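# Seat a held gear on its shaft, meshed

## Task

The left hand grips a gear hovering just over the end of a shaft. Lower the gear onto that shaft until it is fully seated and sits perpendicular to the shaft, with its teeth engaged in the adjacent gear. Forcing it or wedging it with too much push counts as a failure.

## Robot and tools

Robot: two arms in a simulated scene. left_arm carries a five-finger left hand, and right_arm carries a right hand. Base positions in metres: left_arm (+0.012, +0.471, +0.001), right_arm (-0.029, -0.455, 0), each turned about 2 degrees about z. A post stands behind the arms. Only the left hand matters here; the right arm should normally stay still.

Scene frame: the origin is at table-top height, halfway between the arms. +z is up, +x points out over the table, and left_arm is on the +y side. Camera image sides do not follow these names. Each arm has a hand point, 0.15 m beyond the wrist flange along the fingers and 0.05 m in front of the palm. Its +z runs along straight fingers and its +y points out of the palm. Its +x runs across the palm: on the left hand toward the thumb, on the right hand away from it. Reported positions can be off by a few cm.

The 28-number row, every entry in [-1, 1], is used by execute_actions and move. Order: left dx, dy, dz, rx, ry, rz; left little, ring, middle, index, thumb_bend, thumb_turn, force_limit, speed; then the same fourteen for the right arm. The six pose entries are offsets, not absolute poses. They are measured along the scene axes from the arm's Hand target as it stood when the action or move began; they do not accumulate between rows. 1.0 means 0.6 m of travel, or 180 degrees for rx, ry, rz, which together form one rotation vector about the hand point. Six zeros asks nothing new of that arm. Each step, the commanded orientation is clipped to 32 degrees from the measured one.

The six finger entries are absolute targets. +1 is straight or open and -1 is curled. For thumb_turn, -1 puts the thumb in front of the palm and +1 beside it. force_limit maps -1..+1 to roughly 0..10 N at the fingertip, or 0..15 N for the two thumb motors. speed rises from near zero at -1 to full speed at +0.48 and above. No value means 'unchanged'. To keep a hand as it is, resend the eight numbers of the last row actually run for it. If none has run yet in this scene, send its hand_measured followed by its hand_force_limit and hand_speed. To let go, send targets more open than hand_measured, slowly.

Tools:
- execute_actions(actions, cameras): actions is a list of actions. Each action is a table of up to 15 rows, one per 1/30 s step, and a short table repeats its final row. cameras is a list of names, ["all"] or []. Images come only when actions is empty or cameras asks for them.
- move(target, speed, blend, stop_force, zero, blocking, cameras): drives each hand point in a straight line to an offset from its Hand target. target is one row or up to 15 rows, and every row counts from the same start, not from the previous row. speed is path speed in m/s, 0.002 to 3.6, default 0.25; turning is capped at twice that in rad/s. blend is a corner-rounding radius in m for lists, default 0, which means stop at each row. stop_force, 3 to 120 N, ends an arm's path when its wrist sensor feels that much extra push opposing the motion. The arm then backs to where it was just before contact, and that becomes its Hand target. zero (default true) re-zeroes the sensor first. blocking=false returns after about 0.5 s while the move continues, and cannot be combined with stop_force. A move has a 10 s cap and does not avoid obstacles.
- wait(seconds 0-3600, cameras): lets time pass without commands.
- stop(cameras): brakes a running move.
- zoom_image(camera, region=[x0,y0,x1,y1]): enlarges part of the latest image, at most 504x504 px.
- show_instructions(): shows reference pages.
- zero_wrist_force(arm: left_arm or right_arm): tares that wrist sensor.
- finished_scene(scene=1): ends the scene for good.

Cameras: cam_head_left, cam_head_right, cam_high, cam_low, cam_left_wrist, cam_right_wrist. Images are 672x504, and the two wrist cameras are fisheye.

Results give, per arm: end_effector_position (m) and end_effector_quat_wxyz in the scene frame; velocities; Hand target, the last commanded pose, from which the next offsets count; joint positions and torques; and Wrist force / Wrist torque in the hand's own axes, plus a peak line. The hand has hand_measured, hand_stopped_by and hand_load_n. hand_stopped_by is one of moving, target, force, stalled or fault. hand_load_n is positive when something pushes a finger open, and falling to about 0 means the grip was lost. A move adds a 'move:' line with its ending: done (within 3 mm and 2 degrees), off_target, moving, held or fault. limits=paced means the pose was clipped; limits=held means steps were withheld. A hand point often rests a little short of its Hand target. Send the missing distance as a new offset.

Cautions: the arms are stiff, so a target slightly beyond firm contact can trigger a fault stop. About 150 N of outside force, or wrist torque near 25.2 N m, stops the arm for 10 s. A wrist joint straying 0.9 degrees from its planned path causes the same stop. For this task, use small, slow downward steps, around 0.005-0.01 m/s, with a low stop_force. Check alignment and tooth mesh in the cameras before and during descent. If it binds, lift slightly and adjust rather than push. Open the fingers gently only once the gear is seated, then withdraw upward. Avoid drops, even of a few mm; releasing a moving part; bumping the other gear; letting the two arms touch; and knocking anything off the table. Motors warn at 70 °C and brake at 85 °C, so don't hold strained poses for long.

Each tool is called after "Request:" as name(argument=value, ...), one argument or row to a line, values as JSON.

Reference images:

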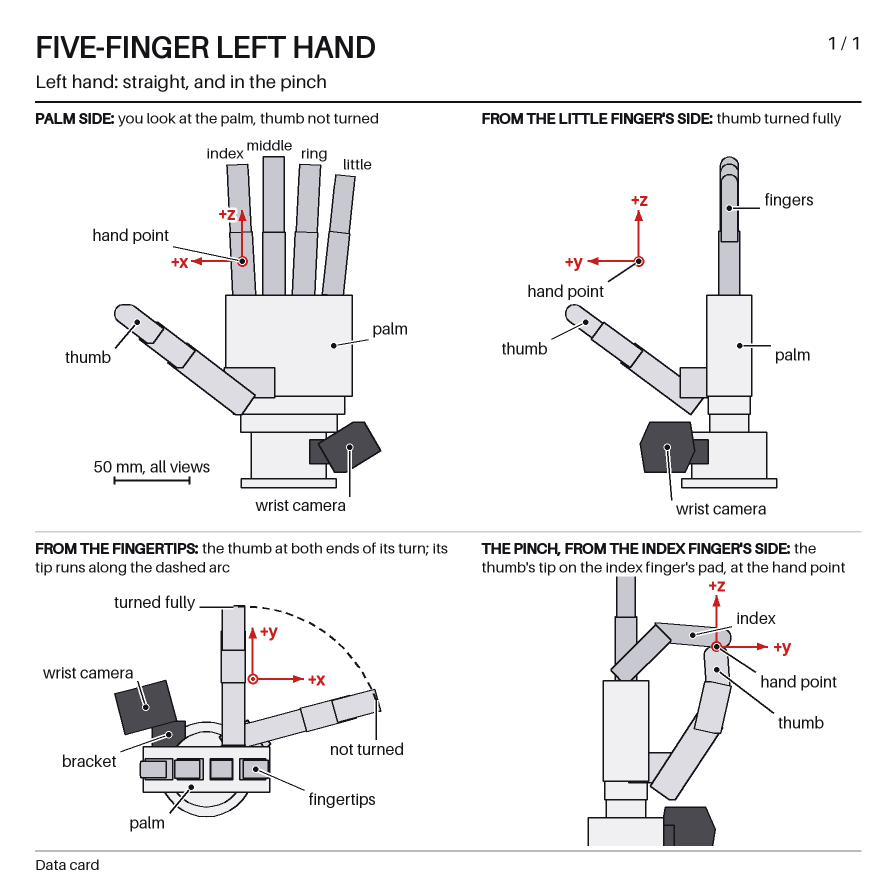

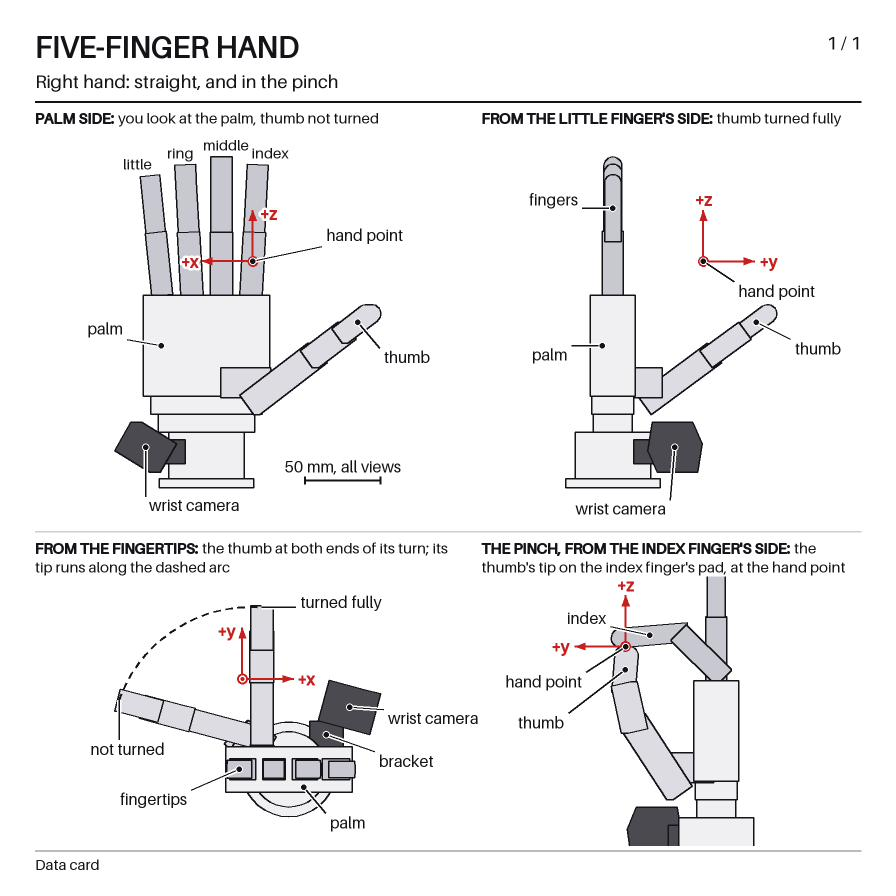

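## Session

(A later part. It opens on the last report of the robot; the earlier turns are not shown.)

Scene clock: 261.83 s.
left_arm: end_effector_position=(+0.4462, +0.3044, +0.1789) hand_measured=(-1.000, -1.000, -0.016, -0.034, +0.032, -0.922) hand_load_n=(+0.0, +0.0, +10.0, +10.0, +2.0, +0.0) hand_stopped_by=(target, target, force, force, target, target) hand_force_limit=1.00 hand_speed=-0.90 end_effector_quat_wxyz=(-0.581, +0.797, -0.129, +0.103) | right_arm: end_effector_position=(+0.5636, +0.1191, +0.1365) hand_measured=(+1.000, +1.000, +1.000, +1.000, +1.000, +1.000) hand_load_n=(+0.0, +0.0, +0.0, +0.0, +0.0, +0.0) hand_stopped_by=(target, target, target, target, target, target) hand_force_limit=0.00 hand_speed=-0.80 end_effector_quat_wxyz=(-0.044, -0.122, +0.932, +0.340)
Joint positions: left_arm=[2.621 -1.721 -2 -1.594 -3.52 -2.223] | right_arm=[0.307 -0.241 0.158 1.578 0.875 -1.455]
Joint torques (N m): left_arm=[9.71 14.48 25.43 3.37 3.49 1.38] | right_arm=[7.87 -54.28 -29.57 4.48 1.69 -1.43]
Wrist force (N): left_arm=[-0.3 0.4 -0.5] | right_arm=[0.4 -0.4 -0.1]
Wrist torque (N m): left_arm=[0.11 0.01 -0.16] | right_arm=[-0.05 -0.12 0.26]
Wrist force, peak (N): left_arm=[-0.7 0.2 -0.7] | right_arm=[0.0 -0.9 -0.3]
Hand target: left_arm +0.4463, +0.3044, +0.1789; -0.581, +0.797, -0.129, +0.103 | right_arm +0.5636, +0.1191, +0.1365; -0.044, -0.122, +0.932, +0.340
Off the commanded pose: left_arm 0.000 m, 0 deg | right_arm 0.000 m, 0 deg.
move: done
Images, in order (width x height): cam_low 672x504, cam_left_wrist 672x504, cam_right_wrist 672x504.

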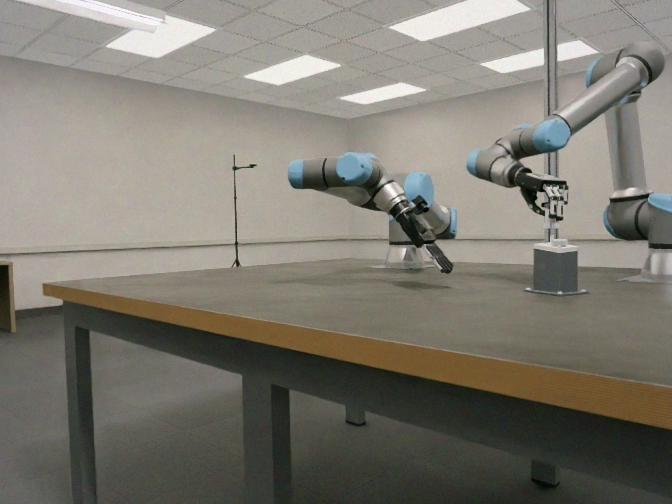

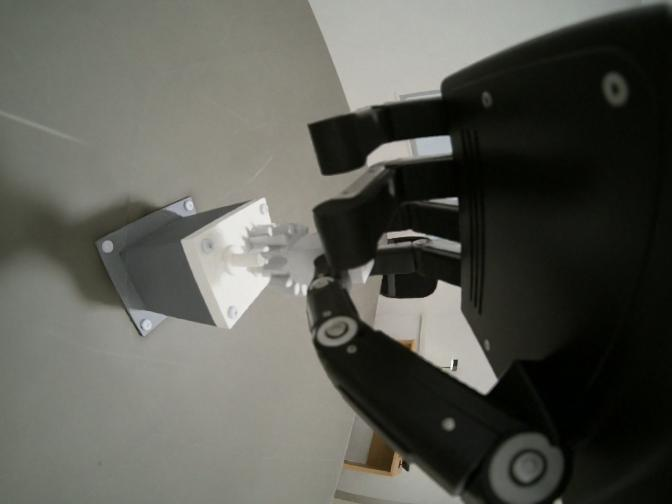

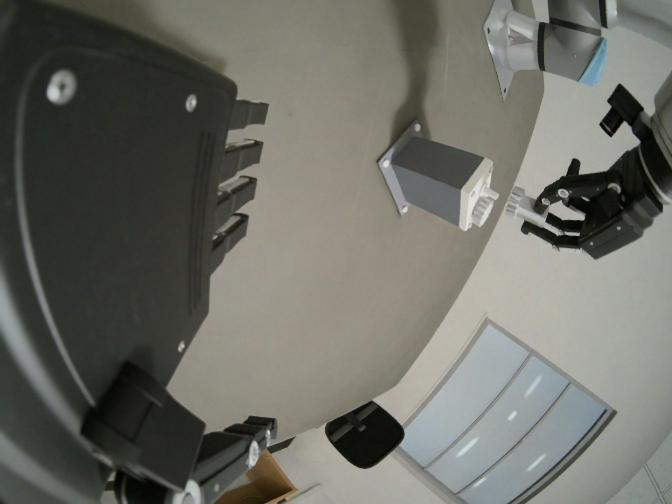

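Request:
move(
  target=[0,0,0.03,0,0,-0.278,-1,-1,-0.016,-0.034,0.032,-0.922,1.0,-0.9,0,0,0,0,0,0,1,1,1,1,1,1,0,-0.8],
  speed=0.25,
  cameras=["cam_right_wrist","cam_left_wrist","cam_high"],
)

Request:
zoom_image(
  camera="cam_right_wrist",
  region=[490, 165, 560, 235],
)

Scene clock: 493.27 s.
left_arm: end_effector_position=(+0.4463, +0.3044, +0.1970) hand_measured=(-1.000, -1.000, -0.016, -0.034, +0.032, -0.922) hand_load_n=(+0.0, +0.0, +10.5, +10.0, +2.0, +0.0) hand_stopped_by=(target, target, force, force, target, target) hand_force_limit=1.00 hand_speed=-0.90 end_effector_quat_wxyz=(-0.483, +0.668, -0.454, +0.339) | right_arm: end_effector_position=(+0.5636, +0.1191, +0.1365) hand_measured=(+1.000, +1.000, +1.000, +1.000, +1.000, +1.000) hand_load_n=(-0.5, +0.0, +0.0, +0.0, +0.0, +0.0) hand_stopped_by=(target, target, target, target, target, target) hand_force_limit=0.00 hand_speed=-0.80 end_effector_quat_wxyz=(-0.044, -0.122, +0.932, +0.340)
Joint positions: left_arm=[2.85 -1.697 -2.53 0.691 -4.06 -0.261] | right_arm=[0.307 -0.241 0.158 1.578 0.875 -1.455]
Joint torques (N m): left_arm=[10.4 5.24 2.96 3.9 -1.68 1.56] | right_arm=[6.47 -53.69 -31.18 4.45 1.77 -1.23]
Wrist force (N): left_arm=[-0.4 0.7 -1.2] | right_arm=[-0.1 -0.5 0.6]
Wrist torque (N m): left_arm=[0.20 0.02 -0.14] | right_arm=[-0.11 -0.06 0.23]
Wrist force, peak (N): left_arm=[0.0 1.0 -1.2] | right_arm=[0.1 -0.6 0.8]
Hand target: left_arm +0.4463, +0.3044, +0.1969; -0.483, +0.668, -0.455, +0.339 | right_arm +0.5636, +0.1191, +0.1365; -0.044, -0.122, +0.932, +0.340
Off the commanded pose: left_arm 0.000 m, 0 deg | right_arm 0.000 m, 0 deg.
move: done
Images, in order (width x height): cam_high 672x504, cam_left_wrist 672x504, cam_right_wrist 672x504.

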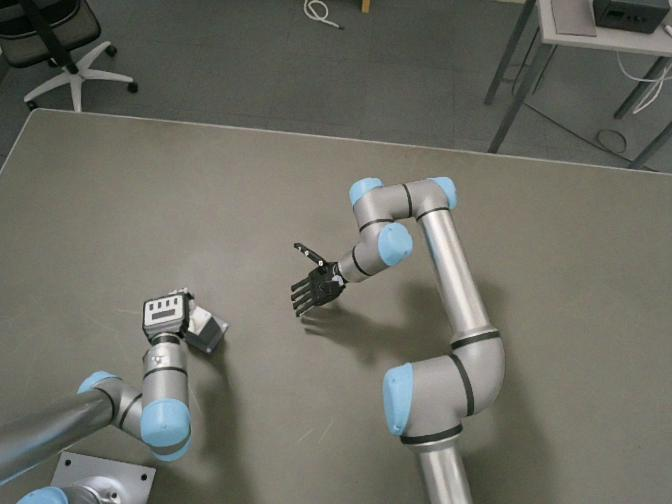

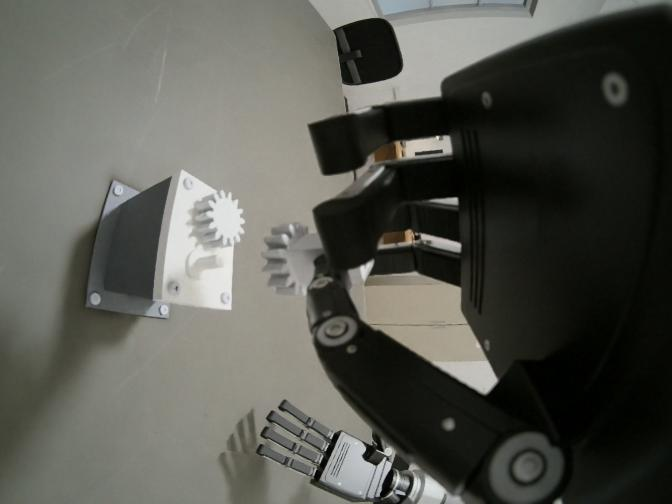

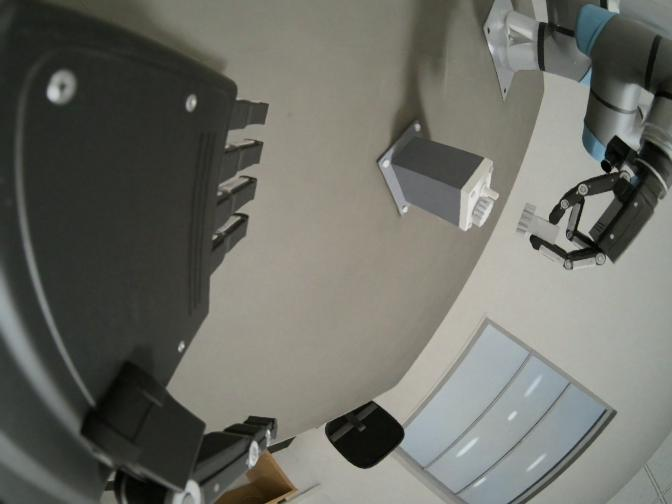

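Scaled by 7.200 from the camera's image (finer frame: 960x720).

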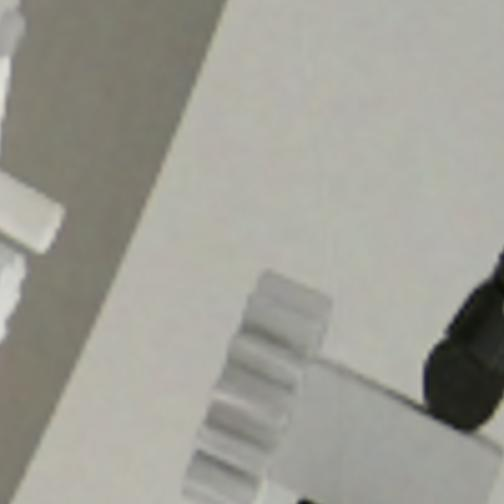

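Request:
zoom_image(
  camera="cam_right_wrist",
  region=[508, 192, 568, 252],
)

Request:
zoom_image(
  camera="cam_left_wrist",
  region=[170, 190, 320, 310],
)

Scaled by 8.400 from the camera's image (finer frame: 960x720).

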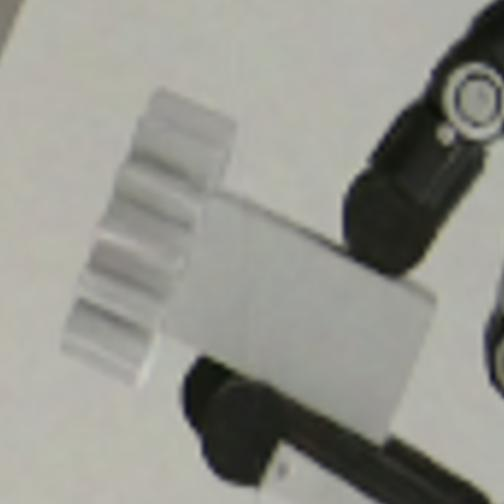

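Scaled by 3.360 from the camera's image (finer frame: 960x720).

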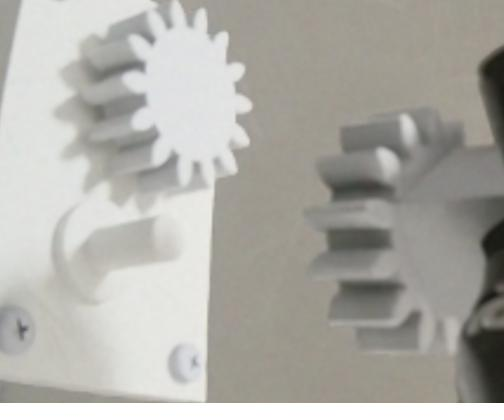

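Request:
zoom_image(
  camera="cam_left_wrist",
  region=[80, 160, 250, 330],
)

Request:
zoom_image(
  camera="cam_left_wrist",
  region=[175, 220, 245, 290],
)

Request:
zoom_image(
  camera="cam_left_wrist",
  region=[250, 210, 330, 305],
)

Scaled by 2.965 from the camera's image (finer frame: 960x720).

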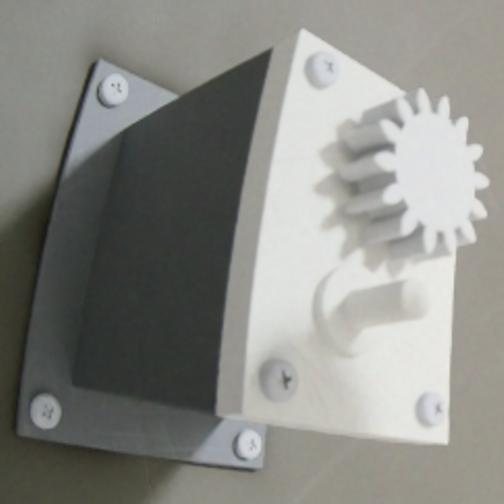

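Scaled by 7.200 from the camera's image (finer frame: 960x720).

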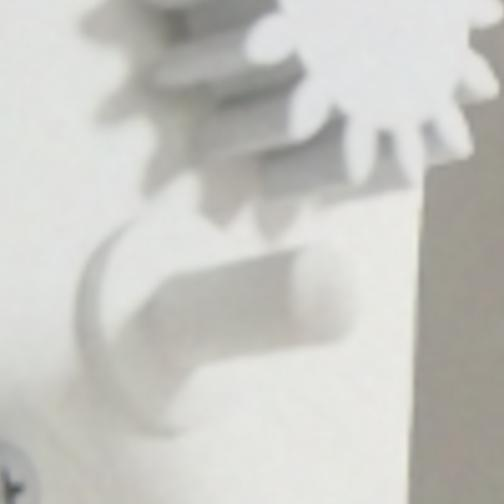

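Scaled by 5.305 from the camera's image (finer frame: 960x720).

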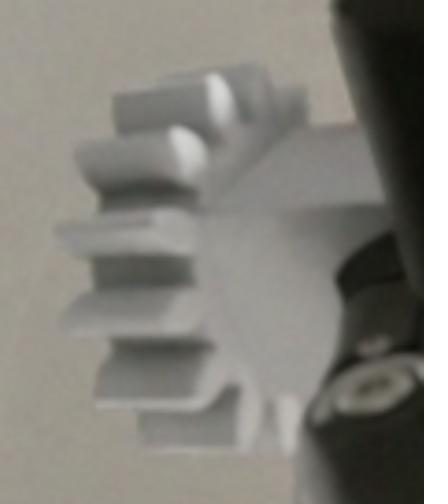

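Request:
move(
  target=[0,0,0,-0.020,0.0294,0,-1,-1,-0.016,-0.034,0.032,-0.922,1.0,-0.9,0,0,0,0,0,0,1,1,1,1,1,1,0,-0.8],
  speed=0.15,
  cameras=["cam_right_wrist","cam_left_wrist","cam_low"],
)

Request:
zoom_image(
  camera="cam_right_wrist",
  region=[470, 170, 570, 250],
)

Request:
zoom_image(
  camera="cam_left_wrist",
  region=[160, 180, 310, 310],
)

Request:
zoom_image(
  camera="cam_low",
  region=[530, 195, 590, 255],
)

Scene clock: 583.00 s.
left_arm: end_effector_position=(+0.4463, +0.3044, +0.1969) hand_measured=(-1.000, -1.000, -0.016, -0.034, +0.032, -0.922) hand_load_n=(+0.0, +0.0, +10.5, +10.0, +2.0, +0.0) hand_stopped_by=(target, target, force, force, target, target) hand_force_limit=1.00 hand_speed=-0.90 end_effector_quat_wxyz=(-0.440, +0.697, -0.465, +0.322) | right_arm: end_effector_position=(+0.5636, +0.1191, +0.1365) hand_measured=(+1.000, +1.000, +1.000, +1.000, +1.000, +1.000) hand_load_n=(+0.0, +0.0, +0.0, +0.0, +0.0, +0.0) hand_stopped_by=(target, target, target, target, target, target) hand_force_limit=0.00 hand_speed=-0.80 end_effector_quat_wxyz=(-0.044, -0.122, +0.932, +0.340)
Joint positions: left_arm=[2.896 -1.59 -2.52 0.465 -4.14 -0.333] | right_arm=[0.307 -0.241 0.158 1.578 0.875 -1.455]
Joint torques (N m): left_arm=[10.1 28.52 21.34 0.75 -1.74 -1.64] | right_arm=[7.21 -53.11 -29.77 4.37 1.44 -1.04]
Wrist force (N): left_arm=[-0.3 0.6 -1.0] | right_arm=[-0.1 -0.4 0.6]
Wrist torque (N m): left_arm=[0.19 0.02 0.00] | right_arm=[-0.09 -0.06 0.23]
Wrist force, peak (N): left_arm=[-0.4 1.2 -1.4] | right_arm=[-0.4 -0.4 1.1]
Hand target: left_arm +0.4463, +0.3044, +0.1969; -0.440, +0.697, -0.465, +0.322 | right_arm +0.5636, +0.1191, +0.1365; -0.044, -0.122, +0.932, +0.340
Off the commanded pose: left_arm 0.000 m, 0 deg | right_arm 0.000 m, 0 deg.
move: done
Images, in order (width x height): cam_low 672x504, cam_left_wrist 672x504, cam_right_wrist 672x504.

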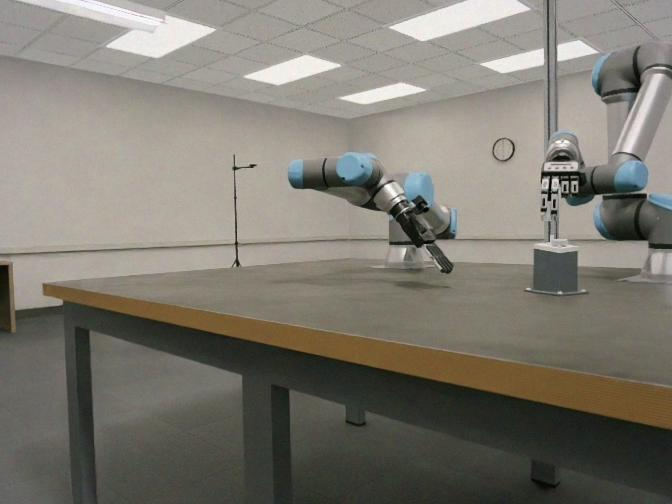

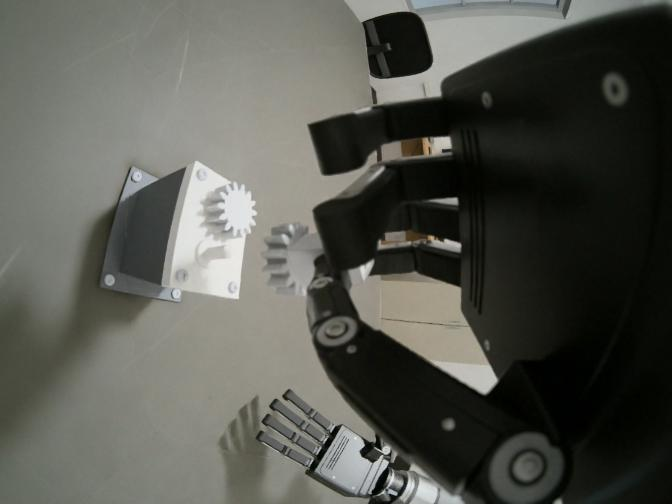

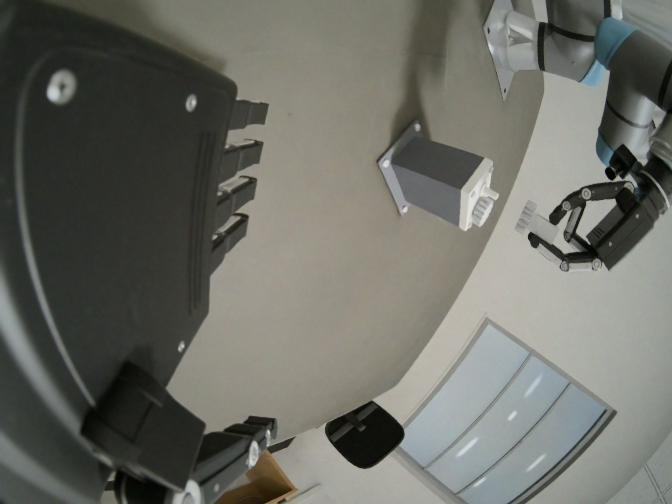

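Scaled by 5.040 from the camera's image (finer frame: 960x720).

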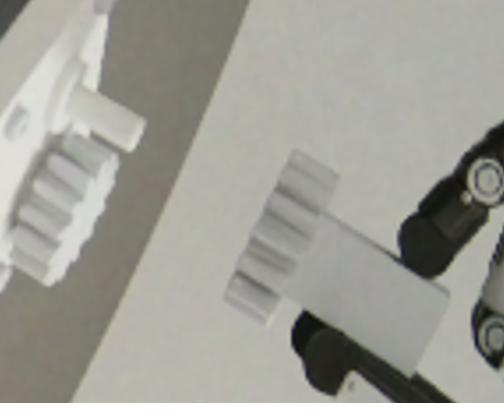

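Scaled by 3.360 from the camera's image (finer frame: 960x720).

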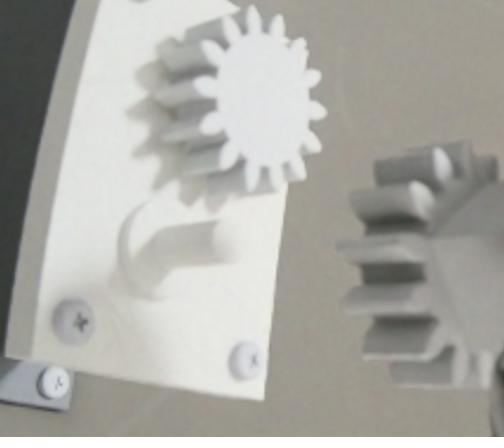

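Scaled by 8.400 from the camera's image (finer frame: 960x720).

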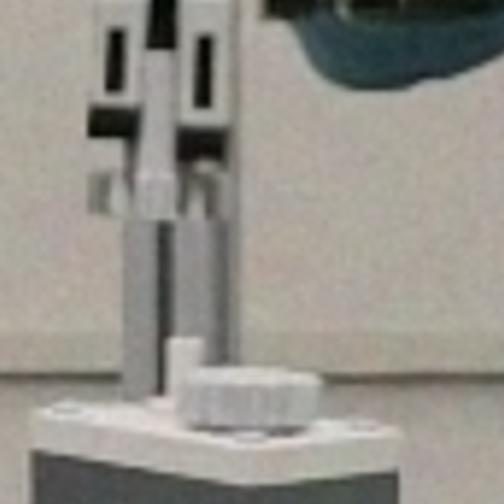

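Request:
zoom_image(
  camera="cam_right_wrist",
  region=[475, 180, 515, 220],
)

Request:
zoom_image(
  camera="cam_right_wrist",
  region=[510, 195, 560, 245],
)

Request:
zoom_image(
  camera="cam_left_wrist",
  region=[190, 220, 250, 280],
)

Request:
zoom_image(
  camera="cam_left_wrist",
  region=[195, 170, 265, 240],
)

Scaled by 12.600 from the camera's image (finer frame: 960x720).

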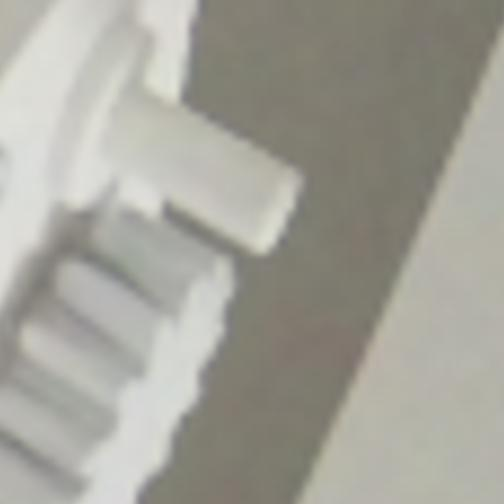

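Scaled by 10.080 from the camera's image (finer frame: 960x720).

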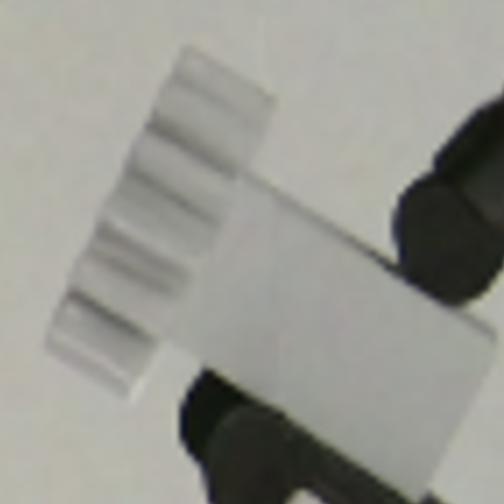

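Scaled by 8.400 from the camera's image (finer frame: 960x720).

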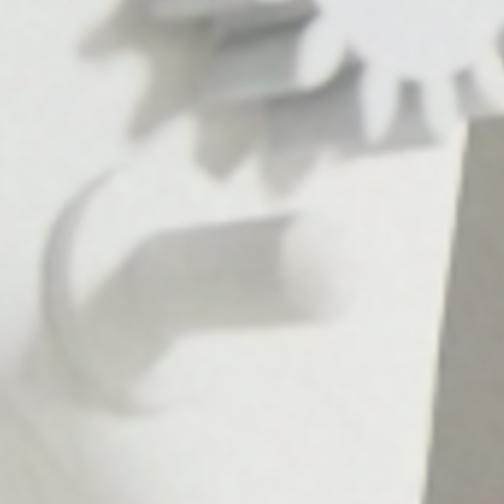

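Scaled by 7.200 from the camera's image (finer frame: 960x720).

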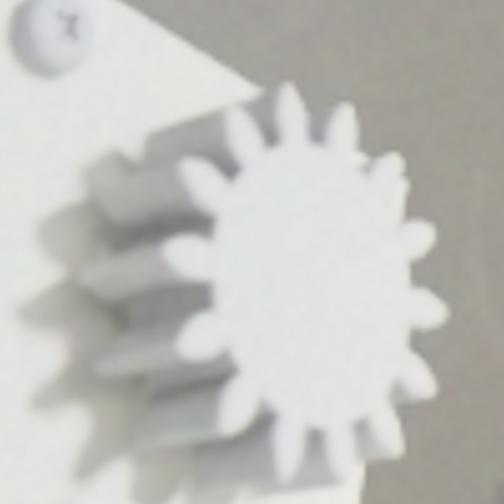

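Request:
move(
  target=[-0.0098,0.01,-0.025,-0.0028,0,0,-1,-1,-0.016,-0.034,0.032,-0.922,1.0,-0.9,0,0,0,0,0,0,1,1,1,1,1,1,0,-0.8],
  speed=0.1,
  cameras=["cam_right_wrist","cam_left_wrist"],
)

Request:
zoom_image(
  camera="cam_right_wrist",
  region=[475, 175, 535, 235],
)

Request:
zoom_image(
  camera="cam_left_wrist",
  region=[210, 200, 310, 300],
)

Scene clock: 635.37 s.
left_arm: end_effector_position=(+0.4404, +0.3104, +0.1820) hand_measured=(-1.000, -1.000, -0.016, -0.034, +0.032, -0.922) hand_load_n=(+0.0, +0.0, +10.0, +10.0, +2.0, +0.0) hand_stopped_by=(target, target, force, force, target, target) hand_force_limit=1.00 hand_speed=-0.90 end_effector_quat_wxyz=(-0.437, +0.699, -0.464, +0.324) | right_arm: end_effector_position=(+0.5636, +0.1191, +0.1365) hand_measured=(+1.000, +1.000, +1.000, +1.000, +1.000, +1.000) hand_load_n=(+0.0, +0.0, +0.0, +0.0, +0.0, +0.0) hand_stopped_by=(target, target, target, target, target, target) hand_force_limit=0.00 hand_speed=-0.80 end_effector_quat_wxyz=(-0.044, -0.122, +0.932, +0.340)
Joint positions: left_arm=[2.916 -1.619 -2.558 0.536 -4.162 -0.33] | right_arm=[0.307 -0.241 0.158 1.578 0.875 -1.455]
Joint torques (N m): left_arm=[11.24 2.87 6.15 4.08 -1.64 1.48] | right_arm=[6.85 -53.13 -30.38 4.61 1.49 -1.03]
Wrist force (N): left_arm=[-0.2 1.0 -1.1] | right_arm=[-0.1 -0.2 0.8]
Wrist torque (N m): left_arm=[0.29 -0.01 -0.17] | right_arm=[-0.09 -0.07 0.24]
Wrist force, peak (N): left_arm=[-0.4 1.3 -1.3] | right_arm=[-0.2 -0.6 1.2]
Hand target: left_arm +0.4404, +0.3104, +0.1819; -0.437, +0.699, -0.464, +0.324 | right_arm +0.5636, +0.1191, +0.1365; -0.044, -0.122, +0.932, +0.340
Off the commanded pose: left_arm 0.000 m, 0 deg | right_arm 0.000 m, 0 deg.
move: done
Images, in order (width x height): cam_left_wrist 672x504, cam_right_wrist 672x504.

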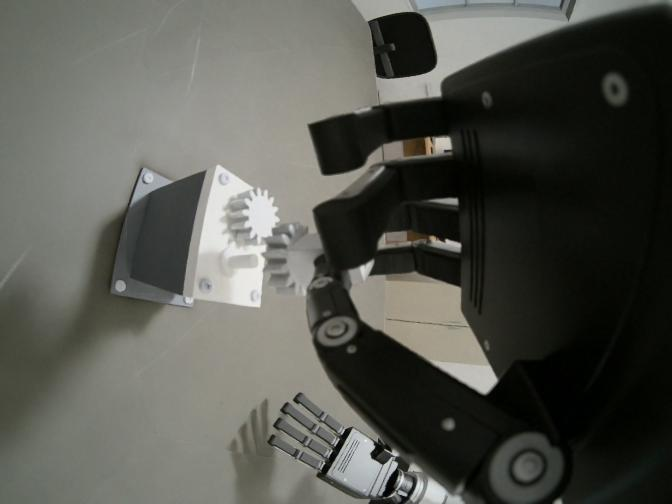

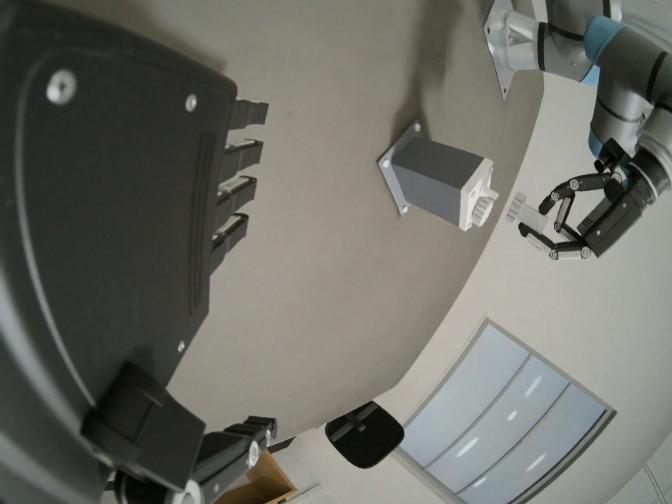

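Scaled by 8.400 from the camera's image (finer frame: 960x720).

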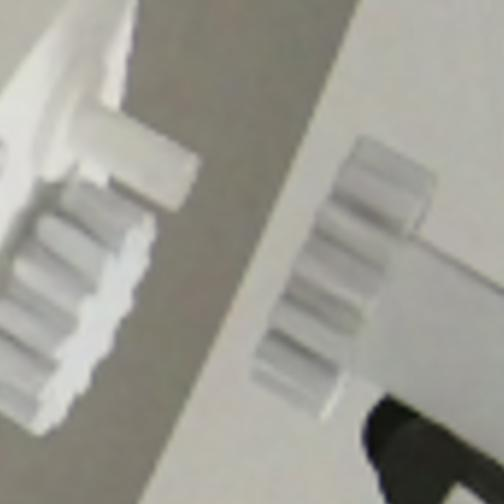

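Scaled by 5.040 from the camera's image (finer frame: 960x720).

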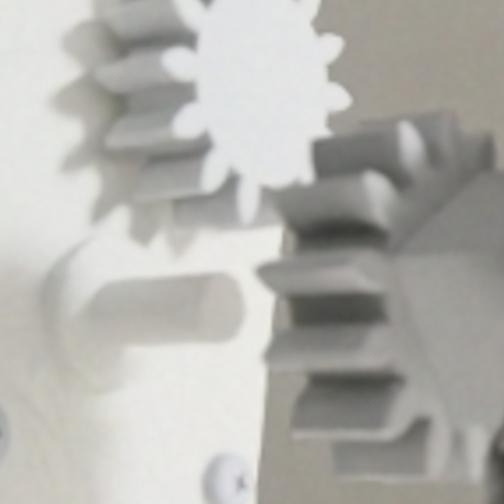

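Request:
move(
  target=[-0.0021,-0.0023,-0.02,0,0,0,-1,-1,-0.016,-0.034,0.032,-0.922,1.0,-0.9,0,0,0,0,0,0,1,1,1,1,1,1,0,-0.8],
  speed=0.06,
  cameras=["cam_right_wrist","cam_left_wrist"],
)

Request:
zoom_image(
  camera="cam_right_wrist",
  region=[475, 170, 525, 220],
)

Request:
zoom_image(
  camera="cam_left_wrist",
  region=[220, 200, 310, 300],
)

Scene clock: 648.53 s.
left_arm: end_effector_position=(+0.4391, +0.3090, +0.1700) hand_measured=(-1.000, -1.000, -0.016, -0.034, +0.032, -0.922) hand_load_n=(+0.0, +0.0, +10.0, +10.0, +2.0, +0.0) hand_stopped_by=(target, target, force, force, target, target) hand_force_limit=1.00 hand_speed=-0.90 end_effector_quat_wxyz=(-0.437, +0.699, -0.464, +0.324) | right_arm: end_effector_position=(+0.5636, +0.1191, +0.1365) hand_measured=(+1.000, +1.000, +1.000, +1.000, +1.000, +1.000) hand_load_n=(+0.0, +0.0, +0.0, +0.0, +0.0, +0.0) hand_stopped_by=(target, target, target, target, target, target) hand_force_limit=0.00 hand_speed=-0.80 end_effector_quat_wxyz=(-0.044, -0.122, +0.932, +0.340)
Joint positions: left_arm=[2.91 -1.664 -2.57 0.59 -4.156 -0.334] | right_arm=[0.307 -0.241 0.158 1.578 0.875 -1.455]
Joint torques (N m): left_arm=[-10.92 4.77 4.79 3.88 2.79 -1.64] | right_arm=[7.19 -53.55 -29.85 4.42 1.8 -1.03]
Wrist force (N): left_arm=[-0.4 1.3 -1.1] | right_arm=[0.1 -0.3 0.5]
Wrist torque (N m): left_arm=[0.30 0.03 -0.02] | right_arm=[-0.07 -0.09 0.25]
Wrist force, peak (N): left_arm=[-0.3 1.5 -1.0] | right_arm=[-0.2 -0.9 0.9]
Hand target: left_arm +0.4391, +0.3090, +0.1699; -0.437, +0.699, -0.464, +0.324 | right_arm +0.5636, +0.1191, +0.1365; -0.044, -0.122, +0.932, +0.340
Off the commanded pose: left_arm 0.000 m, 0 deg | right_arm 0.000 m, 0 deg.
move: done
Images, in order (width x height): cam_left_wrist 672x504, cam_right_wrist 672x504.

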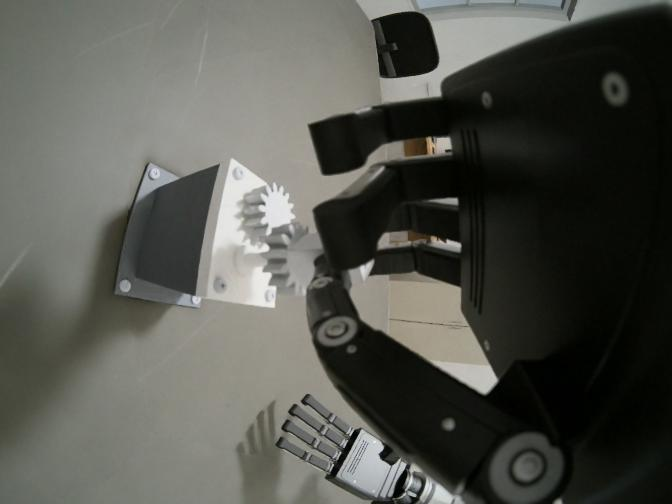

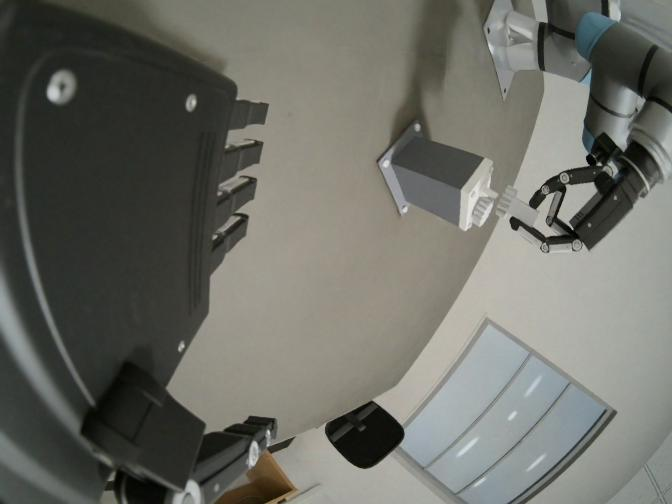

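Scaled by 10.080 from the camera's image (finer frame: 960x720).

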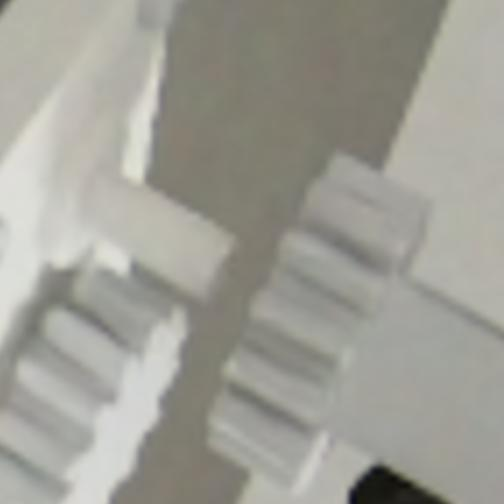

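Scaled by 5.040 from the camera's image (finer frame: 960x720).

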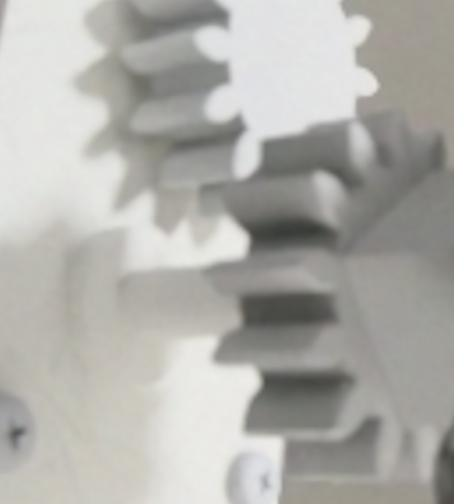

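Request:
move(
  target=[-0.00036,-0.00056,-0.00667,0,0,0,-1,-1,-0.016,-0.034,0.032,-0.922,1.0,-0.9,0,0,0,0,0,0,1,1,1,1,1,1,0,-0.8],
  speed=0.01,
  stop_force=4,
  cameras=["cam_left_wrist","cam_right_wrist"],
)

Scene clock: 668.70 s.
left_arm: end_effector_position=(+0.4389, +0.3087, +0.1659) hand_measured=(-1.000, -1.000, -0.016, -0.034, +0.032, -0.922) hand_load_n=(+0.0, +0.0, +10.0, +10.0, +2.0, +0.0) hand_stopped_by=(target, target, force, force, target, target) hand_force_limit=1.00 hand_speed=-0.90 end_effector_quat_wxyz=(-0.437, +0.699, -0.464, +0.324) | right_arm: end_effector_position=(+0.5636, +0.1191, +0.1365) hand_measured=(+1.000, +1.000, +1.000, +1.000, +1.000, +1.000) hand_load_n=(+0.0, +0.0, -0.5, +0.0, +0.0, +0.0) hand_stopped_by=(target, target, target, target, target, target) hand_force_limit=0.00 hand_speed=-0.80 end_effector_quat_wxyz=(-0.044, -0.122, +0.932, +0.340)
Joint positions: left_arm=[2.908 -1.68 -2.573 0.608 -4.155 -0.335] | right_arm=[0.307 -0.241 0.158 1.578 0.875 -1.455]
Joint torques (N m): left_arm=[-10.88 4.88 4.02 3.93 2.79 -1.6] | right_arm=[5.2 -54.61 -30.54 4.27 1.56 -0.69]
Wrist force (N): left_arm=[-0.3 1.2 -1.1] | right_arm=[-0.1 -0.1 0.8]
Wrist torque (N m): left_arm=[0.30 0.01 -0.01] | right_arm=[-0.05 -0.07 0.24]
Wrist force, peak (N): left_arm=[-0.5 1.2 -1.3] | right_arm=[0.0 -0.6 1.1]
Hand target: left_arm +0.4389, +0.3087, +0.1659; -0.437, +0.699, -0.464, +0.324 | right_arm +0.5636, +0.1191, +0.1365; -0.044, -0.122, +0.932, +0.340
Off the commanded pose: left_arm 0.000 m, 0 deg | right_arm 0.000 m, 0 deg.
move: done

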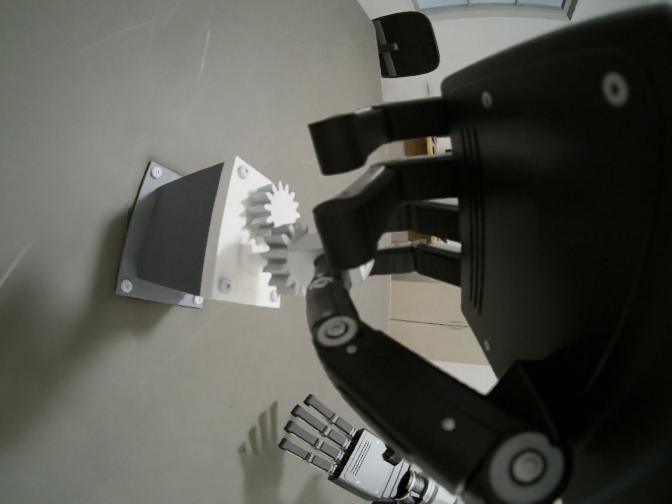

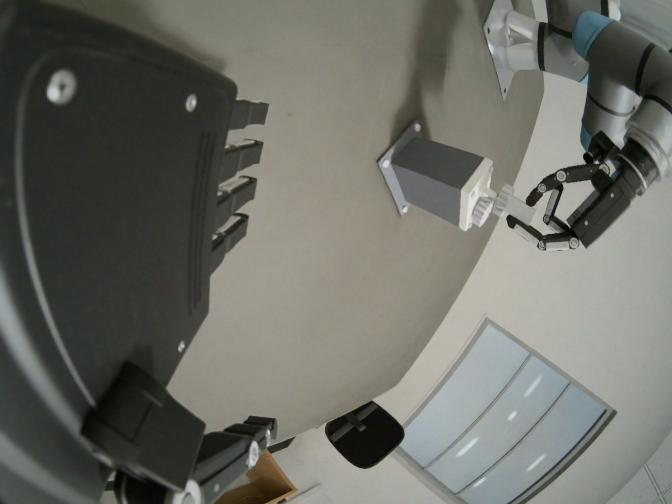

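Request:
zoom_image(
  camera="cam_left_wrist",
  region=[220, 160, 330, 310],
)

Request:
zoom_image(
  camera="cam_right_wrist",
  region=[460, 165, 530, 235],
)

Scaled by 3.360 from the camera's image (finer frame: 960x720).

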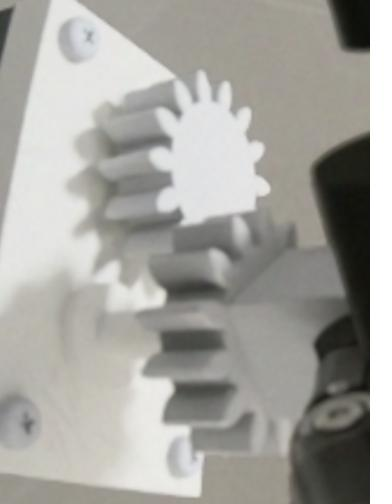

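Scaled by 7.200 from the camera's image (finer frame: 960x720).

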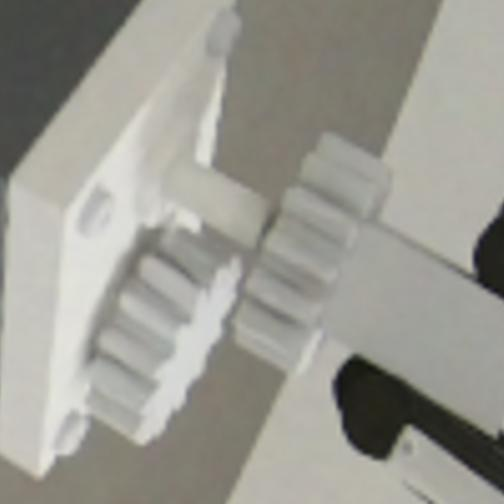

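Request:
zoom_image(
  camera="cam_left_wrist",
  region=[225, 220, 305, 310],
)

Request:
zoom_image(
  camera="cam_right_wrist",
  region=[480, 175, 520, 225],
)

Scaled by 5.600 from the camera's image (finer frame: 960x720).

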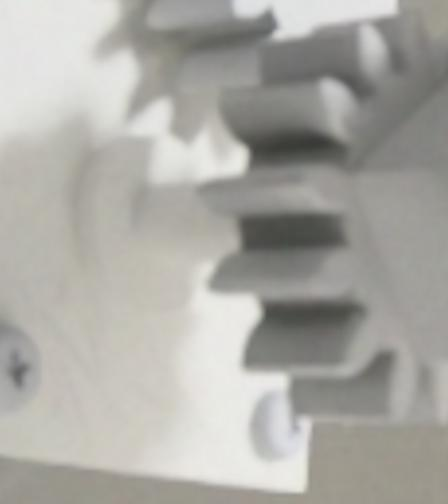

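Scaled by 10.080 from the camera's image (finer frame: 960x720).

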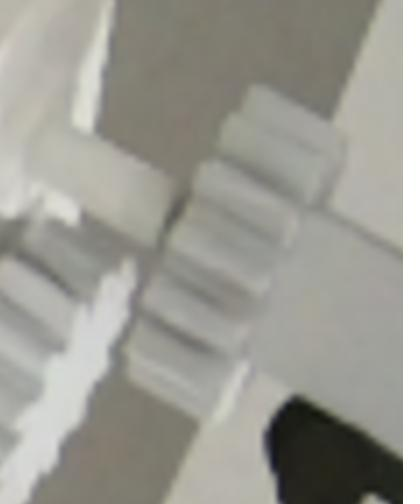

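Request:
zoom_image(
  camera="cam_left_wrist",
  region=[232, 235, 282, 285],
)

Scaled by 10.080 from the camera's image (finer frame: 960x720).

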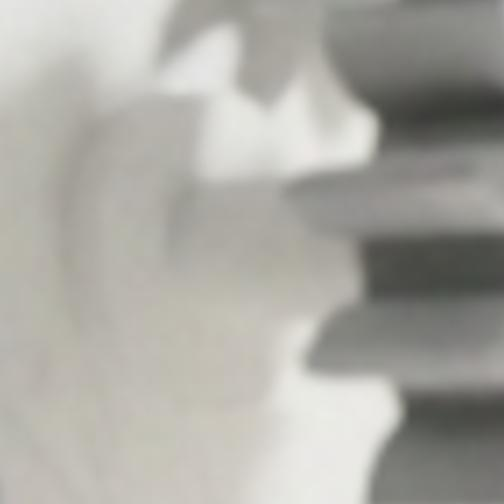

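Request:
move(
  target=[-0.00036,-0.00056,-0.00667,0,0,0,-1,-1,-0.016,-0.034,0.032,-0.922,1.0,-0.9,0,0,0,0,0,0,1,1,1,1,1,1,0,-0.8],
  speed=0.006,
  stop_force=3,
  cameras=["cam_left_wrist","cam_right_wrist"],
)

Request:
zoom_image(
  camera="cam_left_wrist",
  region=[232, 220, 312, 300],
)

Request:
zoom_image(
  camera="cam_right_wrist",
  region=[480, 175, 530, 225],
)

Scene clock: 693.77 s.
left_arm: end_effector_position=(+0.4387, +0.3083, +0.1619) hand_measured=(-1.000, -1.000, -0.016, -0.034, +0.032, -0.922) hand_load_n=(+0.0, +0.0, +10.5, +10.0, +2.0, +0.0) hand_stopped_by=(target, target, force, force, target, target) hand_force_limit=1.00 hand_speed=-0.90 end_effector_quat_wxyz=(-0.437, +0.699, -0.464, +0.324) | right_arm: end_effector_position=(+0.5636, +0.1191, +0.1365) hand_measured=(+1.000, +1.000, +1.000, +1.000, +1.000, +1.000) hand_load_n=(+0.0, +0.0, +0.0, +0.0, +0.0, +0.0) hand_stopped_by=(target, target, target, target, target, target) hand_force_limit=0.00 hand_speed=-0.80 end_effector_quat_wxyz=(-0.044, -0.122, +0.932, +0.340)
Joint positions: left_arm=[2.907 -1.695 -2.576 0.627 -4.154 -0.335] | right_arm=[0.307 -0.241 0.158 1.578 0.875 -1.455]
Joint torques (N m): left_arm=[-12.63 3.45 4.69 4.1 2.51 -1.62] | right_arm=[6.32 -54.45 -30.29 4.16 1.51 -0.6]
Wrist force (N): left_arm=[-1.6 0.9 -0.9] | right_arm=[-0.1 -0.5 0.8]
Wrist torque (N m): left_arm=[0.32 0.09 0.01] | right_arm=[-0.12 -0.07 0.23]
Wrist force, peak (N): left_arm=[-2.0 0.5 -1.1] | right_arm=[0.1 -0.8 1.0]
Hand target: left_arm +0.4387, +0.3083, +0.1619; -0.437, +0.699, -0.464, +0.324 | right_arm +0.5636, +0.1191, +0.1365; -0.044, -0.122, +0.932, +0.340
Off the commanded pose: left_arm 0.000 m, 0 deg | right_arm 0.000 m, 0 deg.
move: done

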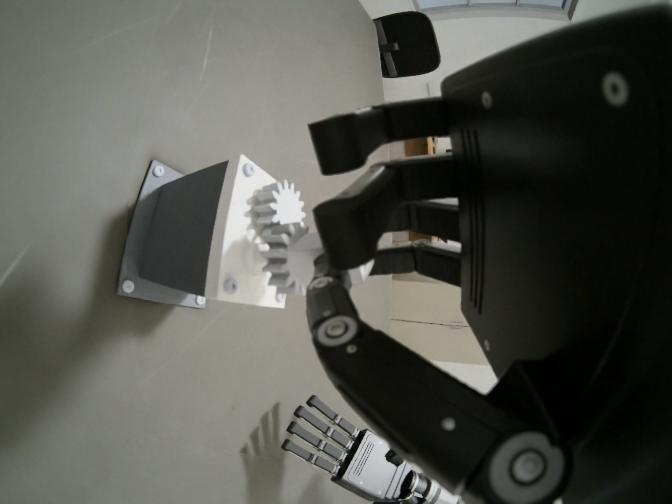

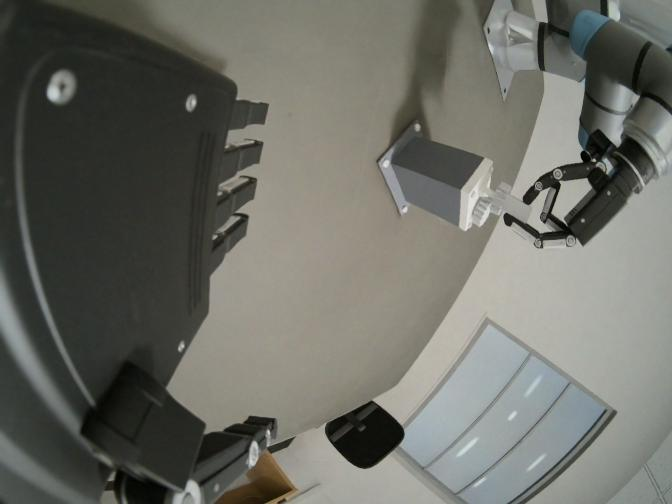

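Scaled by 6.300 from the camera's image (finer frame: 960x720).

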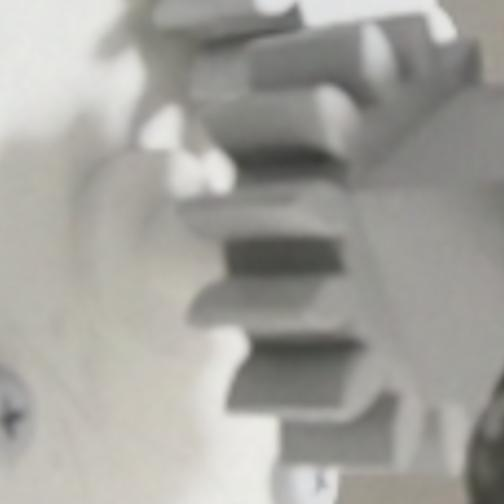

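Scaled by 10.080 from the camera's image (finer frame: 960x720).

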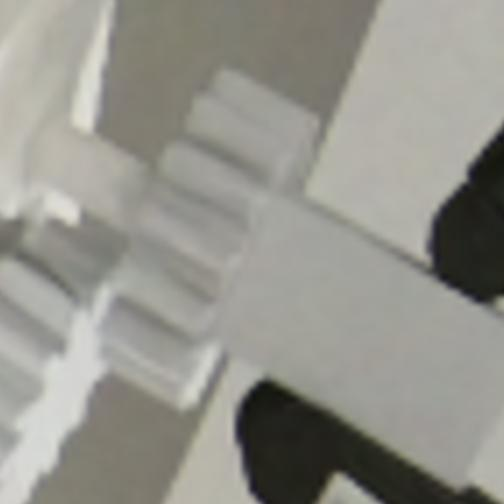

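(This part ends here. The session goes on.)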